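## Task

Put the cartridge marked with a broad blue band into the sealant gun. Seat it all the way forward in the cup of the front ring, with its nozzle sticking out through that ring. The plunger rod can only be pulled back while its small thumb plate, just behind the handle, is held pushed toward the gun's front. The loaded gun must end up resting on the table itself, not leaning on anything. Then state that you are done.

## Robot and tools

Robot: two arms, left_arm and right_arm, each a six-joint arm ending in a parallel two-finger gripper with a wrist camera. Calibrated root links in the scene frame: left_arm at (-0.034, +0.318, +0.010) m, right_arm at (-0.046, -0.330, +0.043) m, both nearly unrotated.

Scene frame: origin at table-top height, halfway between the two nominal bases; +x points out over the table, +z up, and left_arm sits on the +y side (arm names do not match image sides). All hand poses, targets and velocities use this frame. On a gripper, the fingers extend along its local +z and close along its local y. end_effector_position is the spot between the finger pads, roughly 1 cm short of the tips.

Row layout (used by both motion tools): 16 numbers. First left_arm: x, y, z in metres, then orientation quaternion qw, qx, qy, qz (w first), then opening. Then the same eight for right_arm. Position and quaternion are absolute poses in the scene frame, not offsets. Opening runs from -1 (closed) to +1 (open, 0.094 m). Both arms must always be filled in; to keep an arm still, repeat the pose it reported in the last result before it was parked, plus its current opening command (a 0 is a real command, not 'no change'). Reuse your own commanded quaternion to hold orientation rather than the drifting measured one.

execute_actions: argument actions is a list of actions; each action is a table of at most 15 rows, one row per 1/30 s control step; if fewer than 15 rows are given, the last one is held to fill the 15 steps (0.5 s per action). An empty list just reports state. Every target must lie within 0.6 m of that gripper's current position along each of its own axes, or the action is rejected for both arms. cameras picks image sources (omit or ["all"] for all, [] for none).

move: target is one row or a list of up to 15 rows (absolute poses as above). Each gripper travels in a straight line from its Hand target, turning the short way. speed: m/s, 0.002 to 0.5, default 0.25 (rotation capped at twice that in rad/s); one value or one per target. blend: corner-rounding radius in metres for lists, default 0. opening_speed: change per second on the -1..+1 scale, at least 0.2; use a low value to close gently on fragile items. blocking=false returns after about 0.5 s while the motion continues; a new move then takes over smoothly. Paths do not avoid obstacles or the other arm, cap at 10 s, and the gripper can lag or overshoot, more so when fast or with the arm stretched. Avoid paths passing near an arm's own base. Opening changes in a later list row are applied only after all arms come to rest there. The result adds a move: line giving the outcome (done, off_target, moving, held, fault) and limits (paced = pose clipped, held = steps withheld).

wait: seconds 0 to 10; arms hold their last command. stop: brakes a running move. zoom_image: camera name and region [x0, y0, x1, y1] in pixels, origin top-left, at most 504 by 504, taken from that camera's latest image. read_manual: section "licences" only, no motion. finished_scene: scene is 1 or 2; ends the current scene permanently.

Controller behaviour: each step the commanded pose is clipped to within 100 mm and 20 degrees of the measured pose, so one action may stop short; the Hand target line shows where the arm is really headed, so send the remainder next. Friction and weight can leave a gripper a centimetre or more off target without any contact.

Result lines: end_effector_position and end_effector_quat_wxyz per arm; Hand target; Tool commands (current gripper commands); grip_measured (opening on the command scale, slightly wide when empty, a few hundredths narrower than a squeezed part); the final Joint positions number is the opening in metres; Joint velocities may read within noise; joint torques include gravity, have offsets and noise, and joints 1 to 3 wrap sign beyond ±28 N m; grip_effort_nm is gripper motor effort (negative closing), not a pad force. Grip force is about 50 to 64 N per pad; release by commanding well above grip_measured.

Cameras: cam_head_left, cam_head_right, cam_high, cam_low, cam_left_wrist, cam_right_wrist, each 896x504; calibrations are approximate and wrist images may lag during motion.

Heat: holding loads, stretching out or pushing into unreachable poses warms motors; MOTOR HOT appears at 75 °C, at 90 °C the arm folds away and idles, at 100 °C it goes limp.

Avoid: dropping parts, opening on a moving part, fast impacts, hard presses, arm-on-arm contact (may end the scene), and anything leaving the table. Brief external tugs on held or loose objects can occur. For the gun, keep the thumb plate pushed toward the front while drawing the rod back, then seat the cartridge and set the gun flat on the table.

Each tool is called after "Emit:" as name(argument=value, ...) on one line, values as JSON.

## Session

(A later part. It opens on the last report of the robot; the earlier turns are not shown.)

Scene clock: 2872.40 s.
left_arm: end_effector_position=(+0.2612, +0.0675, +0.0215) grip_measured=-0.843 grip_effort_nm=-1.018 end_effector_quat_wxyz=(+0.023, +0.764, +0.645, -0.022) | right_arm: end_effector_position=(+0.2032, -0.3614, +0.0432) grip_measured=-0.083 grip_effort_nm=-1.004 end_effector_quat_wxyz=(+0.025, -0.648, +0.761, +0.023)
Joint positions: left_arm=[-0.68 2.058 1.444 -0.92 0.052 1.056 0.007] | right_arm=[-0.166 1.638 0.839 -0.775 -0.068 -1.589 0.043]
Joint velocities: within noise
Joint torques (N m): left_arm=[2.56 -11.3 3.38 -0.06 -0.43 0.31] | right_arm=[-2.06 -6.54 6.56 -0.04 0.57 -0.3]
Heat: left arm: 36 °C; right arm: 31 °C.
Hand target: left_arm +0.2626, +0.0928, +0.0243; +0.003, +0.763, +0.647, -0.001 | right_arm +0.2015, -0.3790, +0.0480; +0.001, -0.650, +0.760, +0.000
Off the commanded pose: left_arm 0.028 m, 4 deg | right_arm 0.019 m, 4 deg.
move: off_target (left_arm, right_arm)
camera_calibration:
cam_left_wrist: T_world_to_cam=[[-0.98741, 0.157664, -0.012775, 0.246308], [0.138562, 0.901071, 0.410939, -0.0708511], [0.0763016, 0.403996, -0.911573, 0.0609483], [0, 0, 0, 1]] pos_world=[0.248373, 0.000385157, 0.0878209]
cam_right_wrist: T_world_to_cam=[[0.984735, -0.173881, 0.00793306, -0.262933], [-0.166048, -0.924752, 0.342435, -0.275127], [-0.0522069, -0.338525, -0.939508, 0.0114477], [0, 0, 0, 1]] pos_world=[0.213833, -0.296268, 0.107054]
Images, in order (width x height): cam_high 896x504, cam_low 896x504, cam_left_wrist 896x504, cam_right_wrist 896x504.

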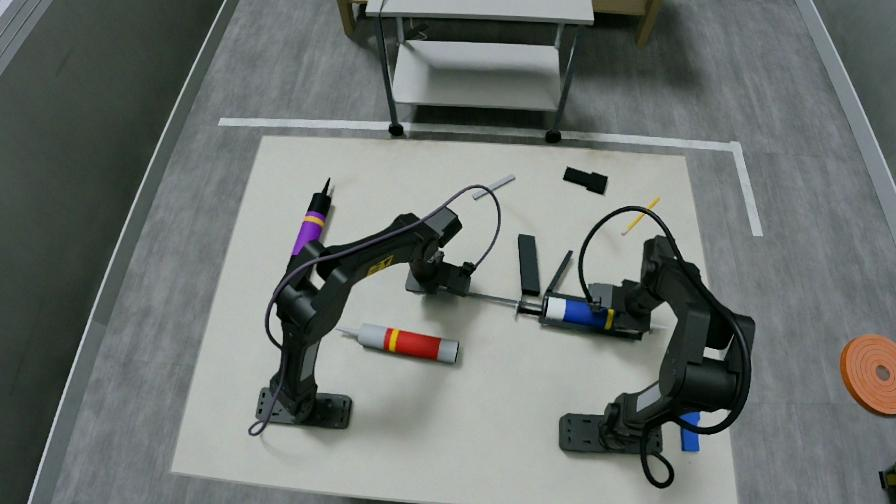

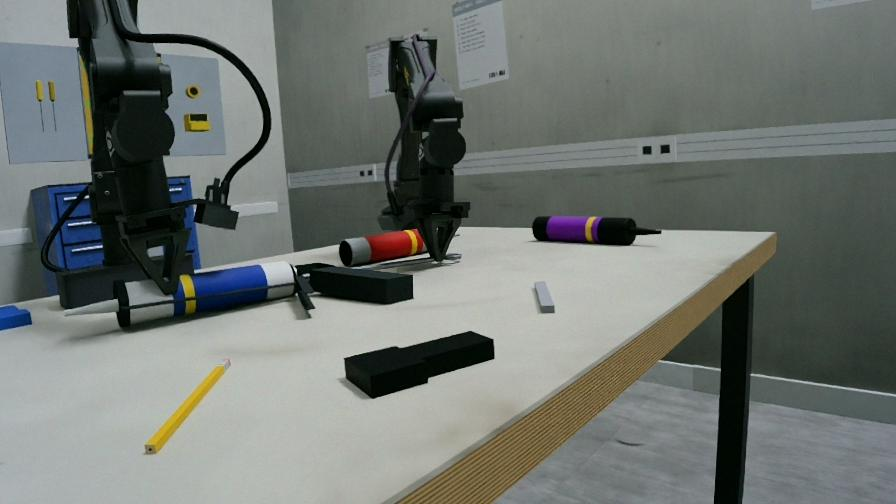

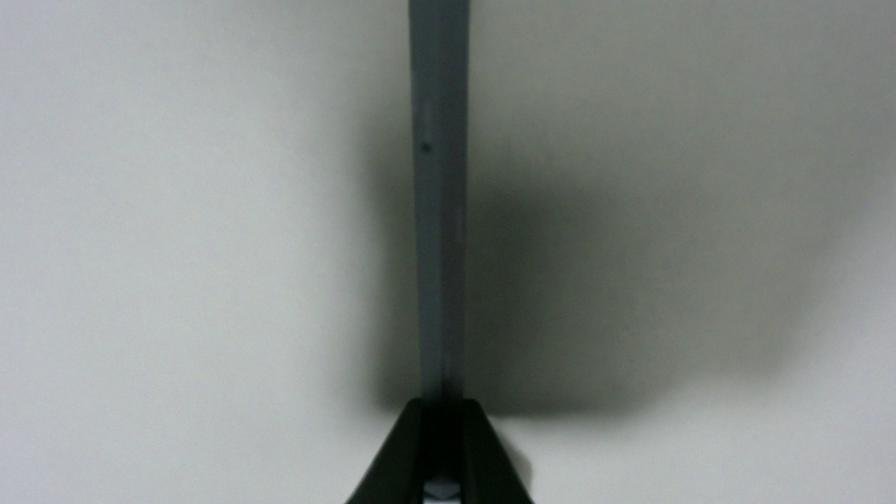

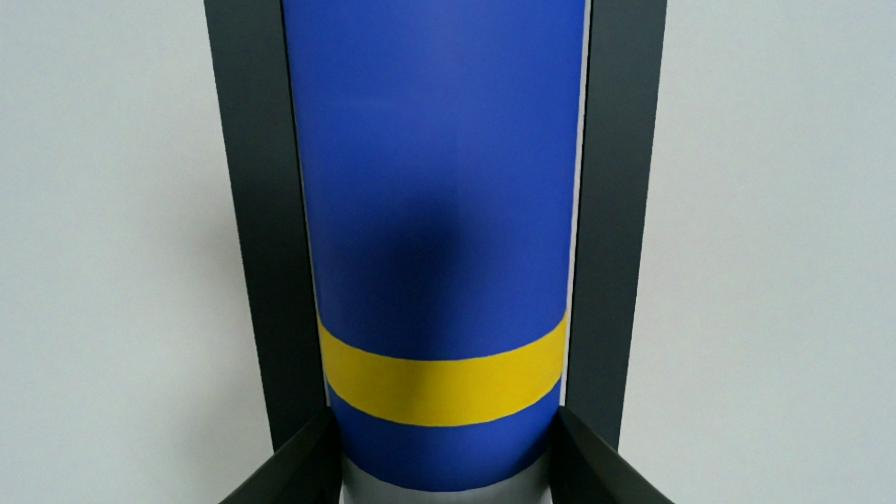

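Emit:
move(target=[[0.2610, 0.085, 0.028, 0, 0.7632, 0.6461, 0, -0.9, 0.202, -0.374, 0.036, 0.0, -0.6494, 0.7604, 0.0, -0.09],[0.259, 0.072, 0.030, 0, 0.7632, 0.6461, 0, -0.9, 0.202, -0.365, 0.037, 0.0, -0.6494, 0.7604, 0.0, -0.04]], speed=0.02, opening_speed=0.3, cameras=["cam_low","cam_high","cam_right_wrist"])

Emit:
move(target=[[0.259, 0.072, 0.030, 0, 0.7632, 0.6461, 0, -0.9, 0.202, -0.365, 0.037, 0.0, -0.6494, 0.7604, 0.0, 0.2]], speed=0.02, opening_speed=0.3, cameras=["cam_low","cam_high","cam_right_wrist"])

Emit:
zoom_image(camera="cam_high", region=[490, 270, 590, 350])

Emit:
zoom_image(camera="cam_low", region=[90, 270, 190, 340])

Scene clock: 2901.83 s.
left_arm: end_effector_position=(+0.2597, +0.0668, +0.0256) grip_measured=-0.843 grip_effort_nm=-1.018 end_effector_quat_wxyz=(+0.016, +0.763, +0.646, -0.011) | right_arm: end_effector_position=(+0.2039, -0.3610, +0.0412) grip_measured=-0.036 grip_effort_nm=-0.183 end_effector_quat_wxyz=(+0.013, -0.652, +0.758, +0.008)
Joint positions: left_arm=[-0.695 2.058 1.462 -0.947 0.028 1.04 0.007] | right_arm=[-0.137 1.638 0.831 -0.759 -0.03 -1.571 0.045]
Joint velocities: within noise
Joint torques (N m): left_arm=[-0.29 -9.11 7.54 -0.33 -0.23 -0.04] | right_arm=[0.38 -5.11 4.42 0.33 0.27 0.09]
Heat: left arm: 33 °C; right arm: 30 °C.
Hand target: left_arm +0.2575, +0.0733, +0.0301; -0.003, +0.763, +0.646, -0.001 | right_arm +0.2011, -0.3649, +0.0368; -0.001, -0.650, +0.760, +0.000
Off the commanded pose: left_arm 0.007 m, 2 deg | right_arm 0.006 m, 2 deg.
move: done
camera_calibration:
cam_right_wrist: T_world_to_cam=[[0.986534, -0.162875, 0.014879, -0.260184], [-0.156348, -0.912455, 0.378128, -0.272994], [-0.0480113, -0.375363, -0.925634, -0.004962], [0, 0, 0, 1]] pos_world=[0.21376, -0.293335, 0.102505]
Images, in order (width x height): cam_high 896x504, cam_low 896x504, cam_right_wrist 896x504.

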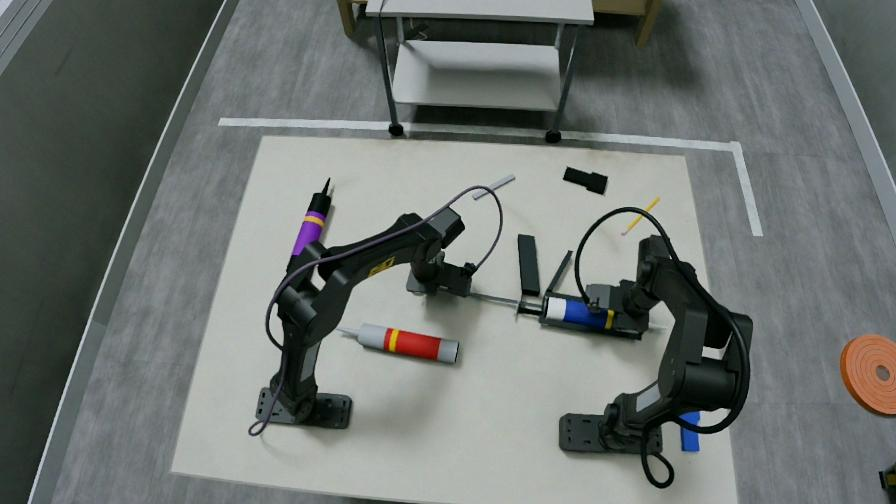

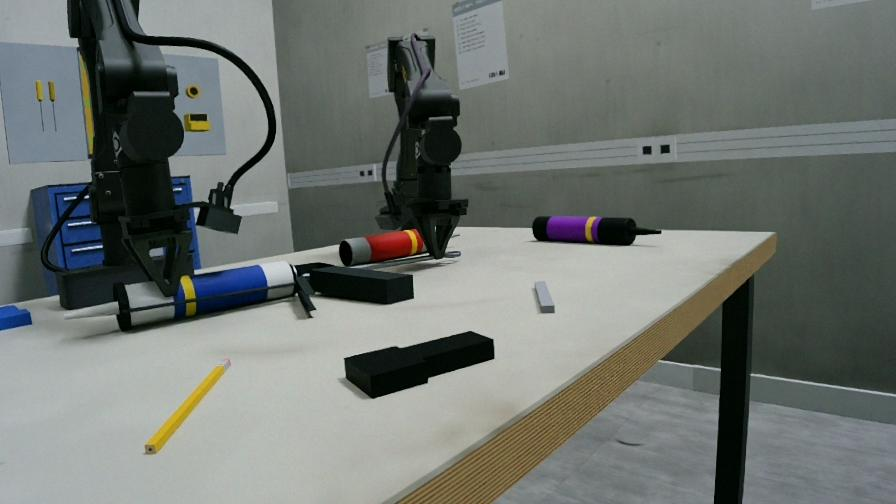

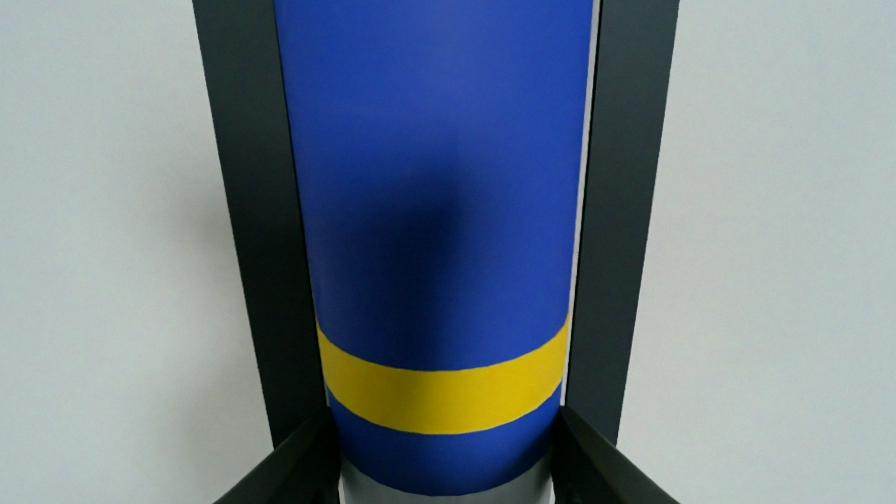

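Scene clock: 2903.13 s.
left_arm: end_effector_position=(+0.2597, +0.0668, +0.0256) grip_measured=-0.843 grip_effort_nm=-1.018 end_effector_quat_wxyz=(+0.016, +0.763, +0.646, -0.011) | right_arm: end_effector_position=(+0.2033, -0.3675, +0.0411) grip_measured=+0.198 grip_effort_nm=0.154 end_effector_quat_wxyz=(+0.001, -0.651, +0.759, -0.003)
Joint positions: left_arm=[-0.695 2.058 1.462 -0.947 0.028 1.04 0.007] | right_arm=[-0.14 1.638 0.831 -0.758 0.003 -1.571 0.056]
Joint velocities: within noise
Joint torques (N m): left_arm=[-0.36 -9.06 7.53 -0.23 -0.25 -0.01] | right_arm=[0.32 -5.09 4.56 0.33 0.05 0.1]
Heat: left arm: 33 °C; right arm: 30 °C.
Hand target: left_arm +0.2591, +0.0720, +0.0301; +0.001, +0.763, +0.646, +0.000 | right_arm +0.2017, -0.3672, +0.0371; -0.003, -0.648, +0.761, -0.003
Off the commanded pose: left_arm 0.007 m, 2 deg | right_arm 0.005 m, 0 deg.
move: done
camera_calibration:
cam_right_wrist: T_world_to_cam=[[0.986054, -0.165572, 0.0168429, -0.261627], [-0.157976, -0.89934, 0.407714, -0.275055], [-0.0523586, -0.404689, -0.912954, -0.0179144], [0, 0, 0, 1]] pos_world=[0.213589, -0.297936, 0.100195]
Images, in order (width x height): cam_high 896x504, cam_low 896x504, cam_right_wrist 896x504.

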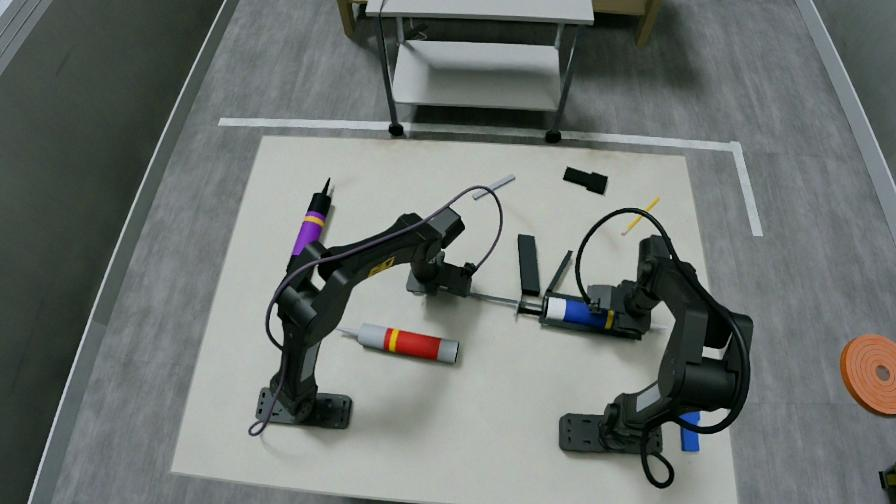

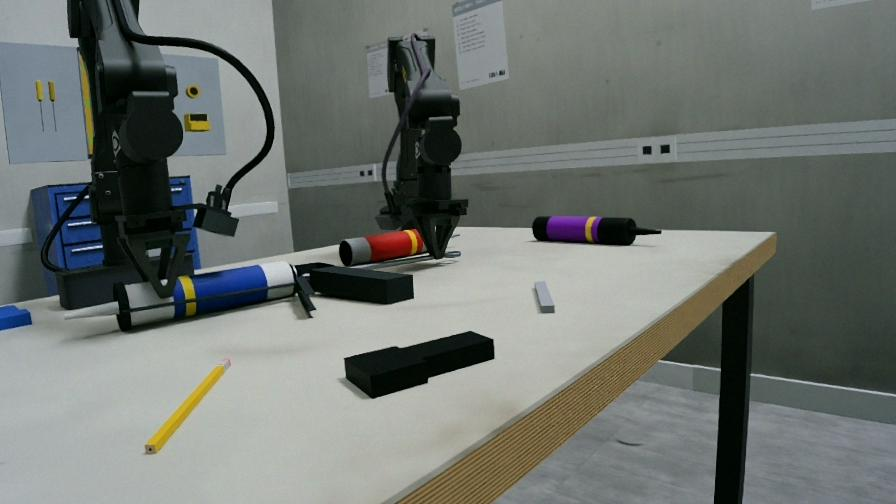

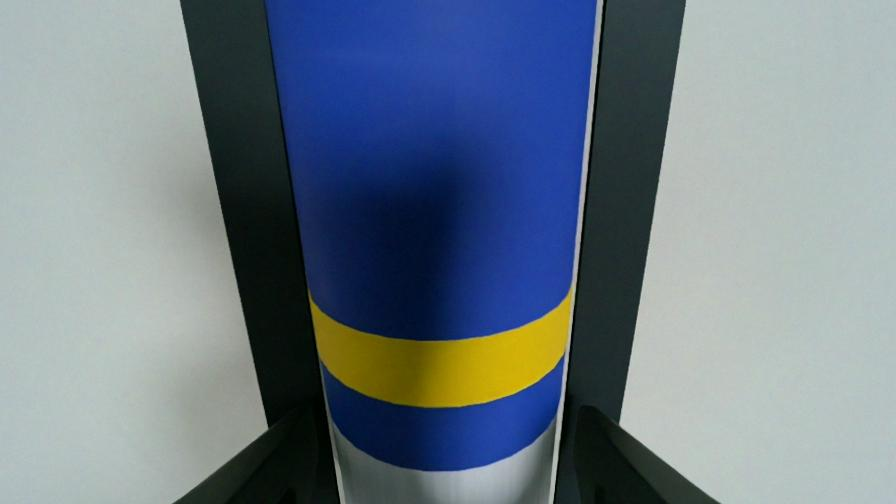

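Scaled by 5.040 from the camera's 896x504 image, which has a finer 1280x720 frame.

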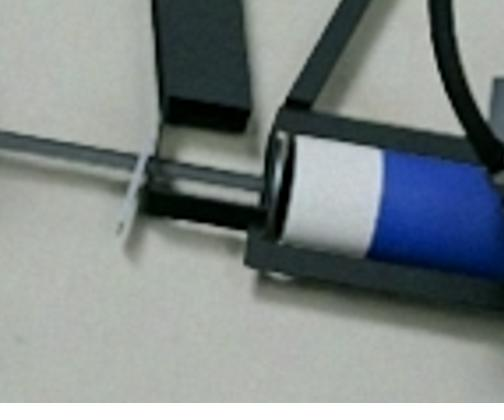

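Scaled by 5.040 from the camera's 896x504 image, which has a finer 1280x720 frame.

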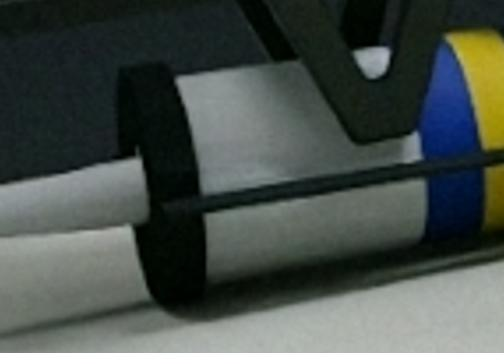

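Emit:
move(target=[[0.259, 0.072, 0.030, 0, 0.7632, 0.6461, 0, -0.9, 0.204, -0.3675, 0.06, 0.0, -0.6494, 0.7604, 0.0, 0.3],[0.259, 0.070, 0.030, 0, 0.7632, 0.6461, 0, -0.5, 0.204, -0.3675, 0.14, 0.0, -0.6494, 0.7604, 0.0, 0.3],[0.257, 0.070, 0.09, 0, 0.7632, 0.6461, 0, -0.3, 0.204, -0.39, 0.16, 0.0, -0.6494, 0.7604, 0.0, 0.3],[0.247, 0.16, 0.18, 0, 0.7632, 0.6461, 0, -0.3, 0.204, -0.42, 0.18, 0.0, -0.6494, 0.7604, 0.0, 0.3]], speed=[0.03,0.1,0.06,0.15], opening_speed=0.5)

Emit:
zoom_image(camera="cam_high", region=[490, 270, 650, 360])

Emit:
zoom_image(camera="cam_low", region=[90, 270, 190, 340])

Emit:
zoom_image(camera="cam_low", region=[80, 210, 340, 340])

Scene clock: 2925.87 s.
left_arm: end_effector_position=(+0.2507, +0.1595, +0.1610) grip_measured=-0.302 grip_effort_nm=0.120 end_effector_quat_wxyz=(-0.018, +0.757, +0.653, -0.006) | right_arm: end_effector_position=(+0.2037, -0.4204, +0.1753) grip_measured=+0.298 grip_effort_nm=0.149 end_effector_quat_wxyz=(+0.000, -0.643, +0.766, -0.002)
Joint positions: left_arm=[-0.51 1.817 1.675 -1.466 -0.001 1.207 0.033] | right_arm=[-0.338 1.543 1.296 -1.321 0.003 -1.747 0.061]
Joint velocities: within noise
Joint torques (N m): left_arm=[0.21 -10.33 8.29 -0.19 -0.07 0.21] | right_arm=[-0.59 -4.92 8.53 -0.05 -0.07 -0.17]
Heat: left arm: 33 °C; right arm: 30 °C.
Hand target: left_arm +0.2501, +0.1621, +0.1800; +0.000, +0.761, +0.649, +0.004 | right_arm +0.2050, -0.4217, +0.1799; +0.001, -0.646, +0.763, +0.001
Off the commanded pose: left_arm 0.019 m, 2 deg | right_arm 0.005 m, 1 deg.
move: off_target (left_arm); target 3's new opening was sent with left_arm's hand 0.027 m and 3 deg from that target
camera_calibration:
cam_left_wrist: T_world_to_cam=[[-0.990146, 0.137474, 0.0266962, 0.220741], [0.133283, 0.866571, 0.480927, -0.214059], [0.0429808, 0.479746, -0.876354, 0.142319], [0, 0, 0, 1]] pos_world=[0.240979, 0.0868743, 0.221775]
cam_right_wrist: T_world_to_cam=[[0.982325, -0.186712, 0.0132623, -0.280536], [-0.175774, -0.895774, 0.408279, -0.372226], [-0.0643506, -0.403394, -0.912761, 0.0861738], [0, 0, 0, 1]] pos_world=[0.215696, -0.351048, 0.234349]

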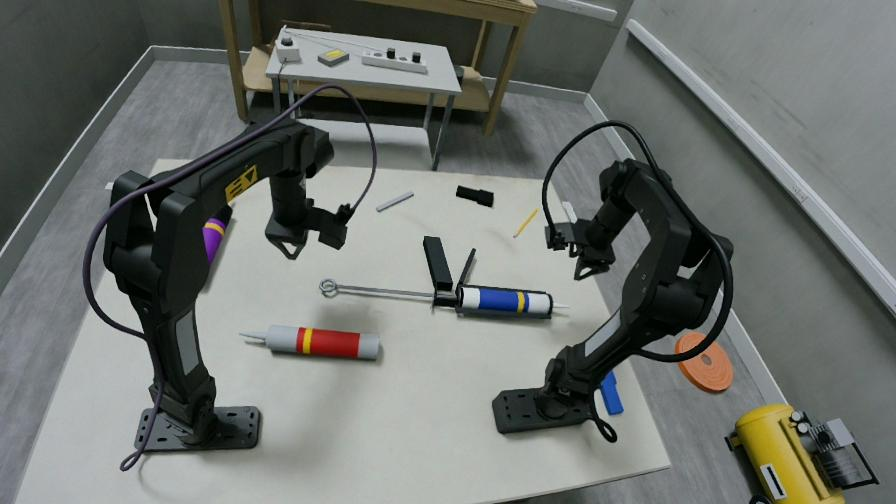

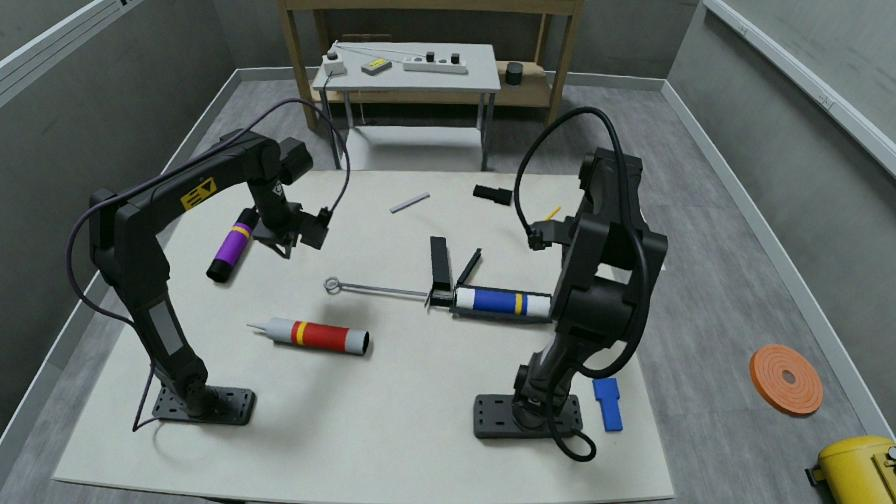

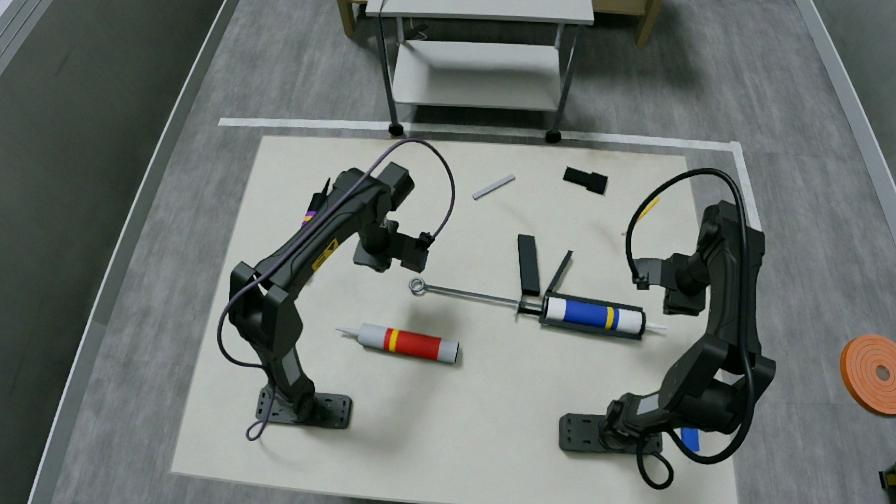

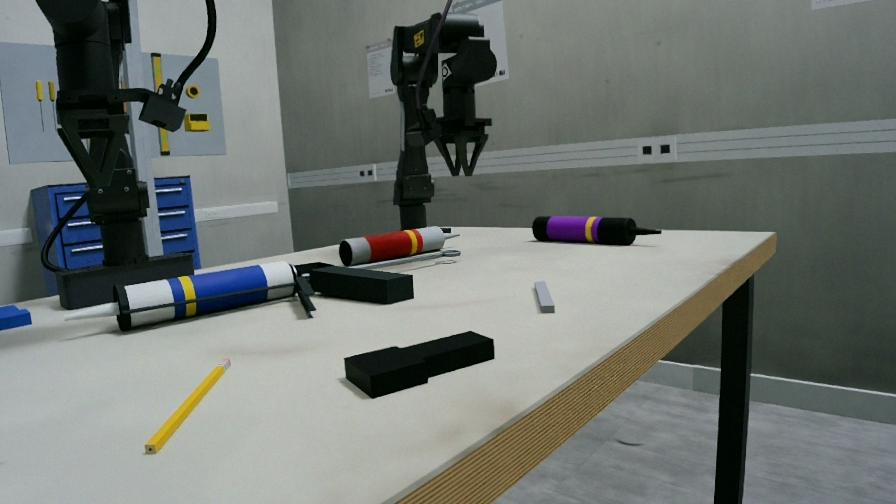

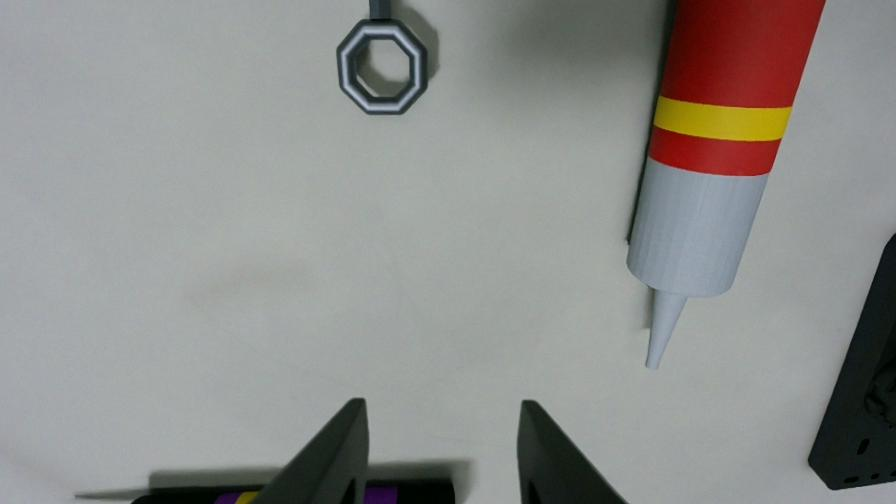

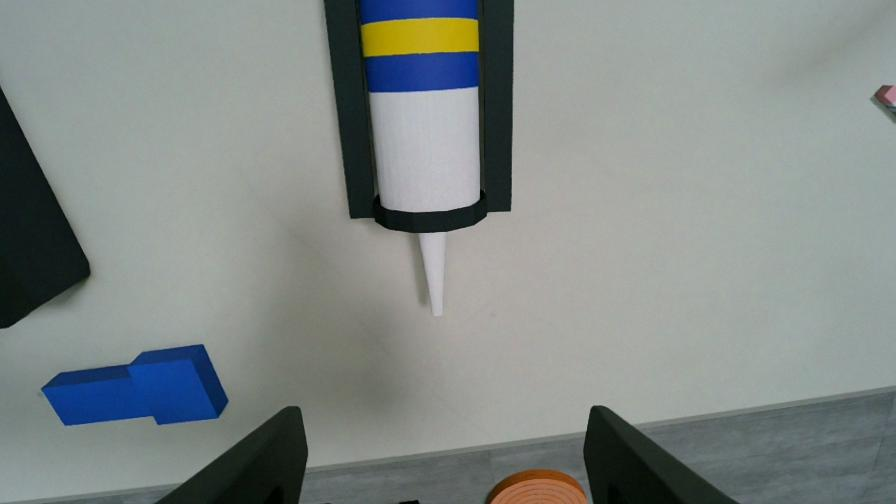

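Scaled by 3.150 from the camera's 896x504 image, which has a finer 1280x720 frame.

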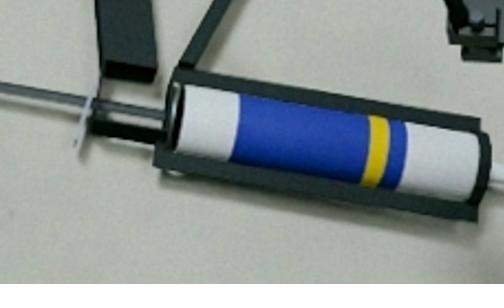

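Scaled by 5.040 from the camera's 896x504 image, which has a finer 1280x720 frame.

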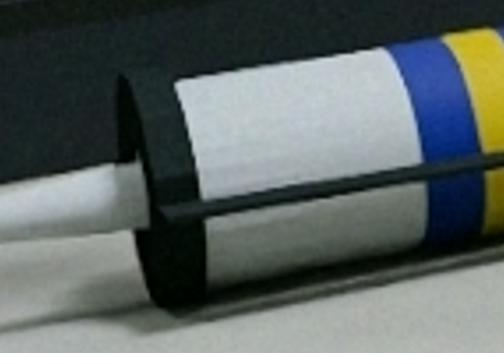

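Scaled by 1.938 from the camera's 896x504 image, which has a finer 1280x720 frame.

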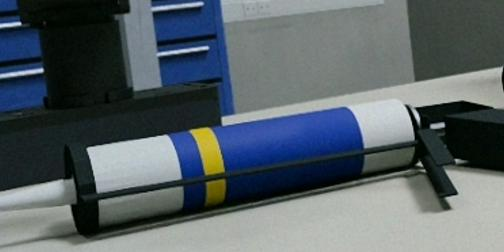

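Emit:
finished_scene(scene=1)

The scene is finished: the task was done.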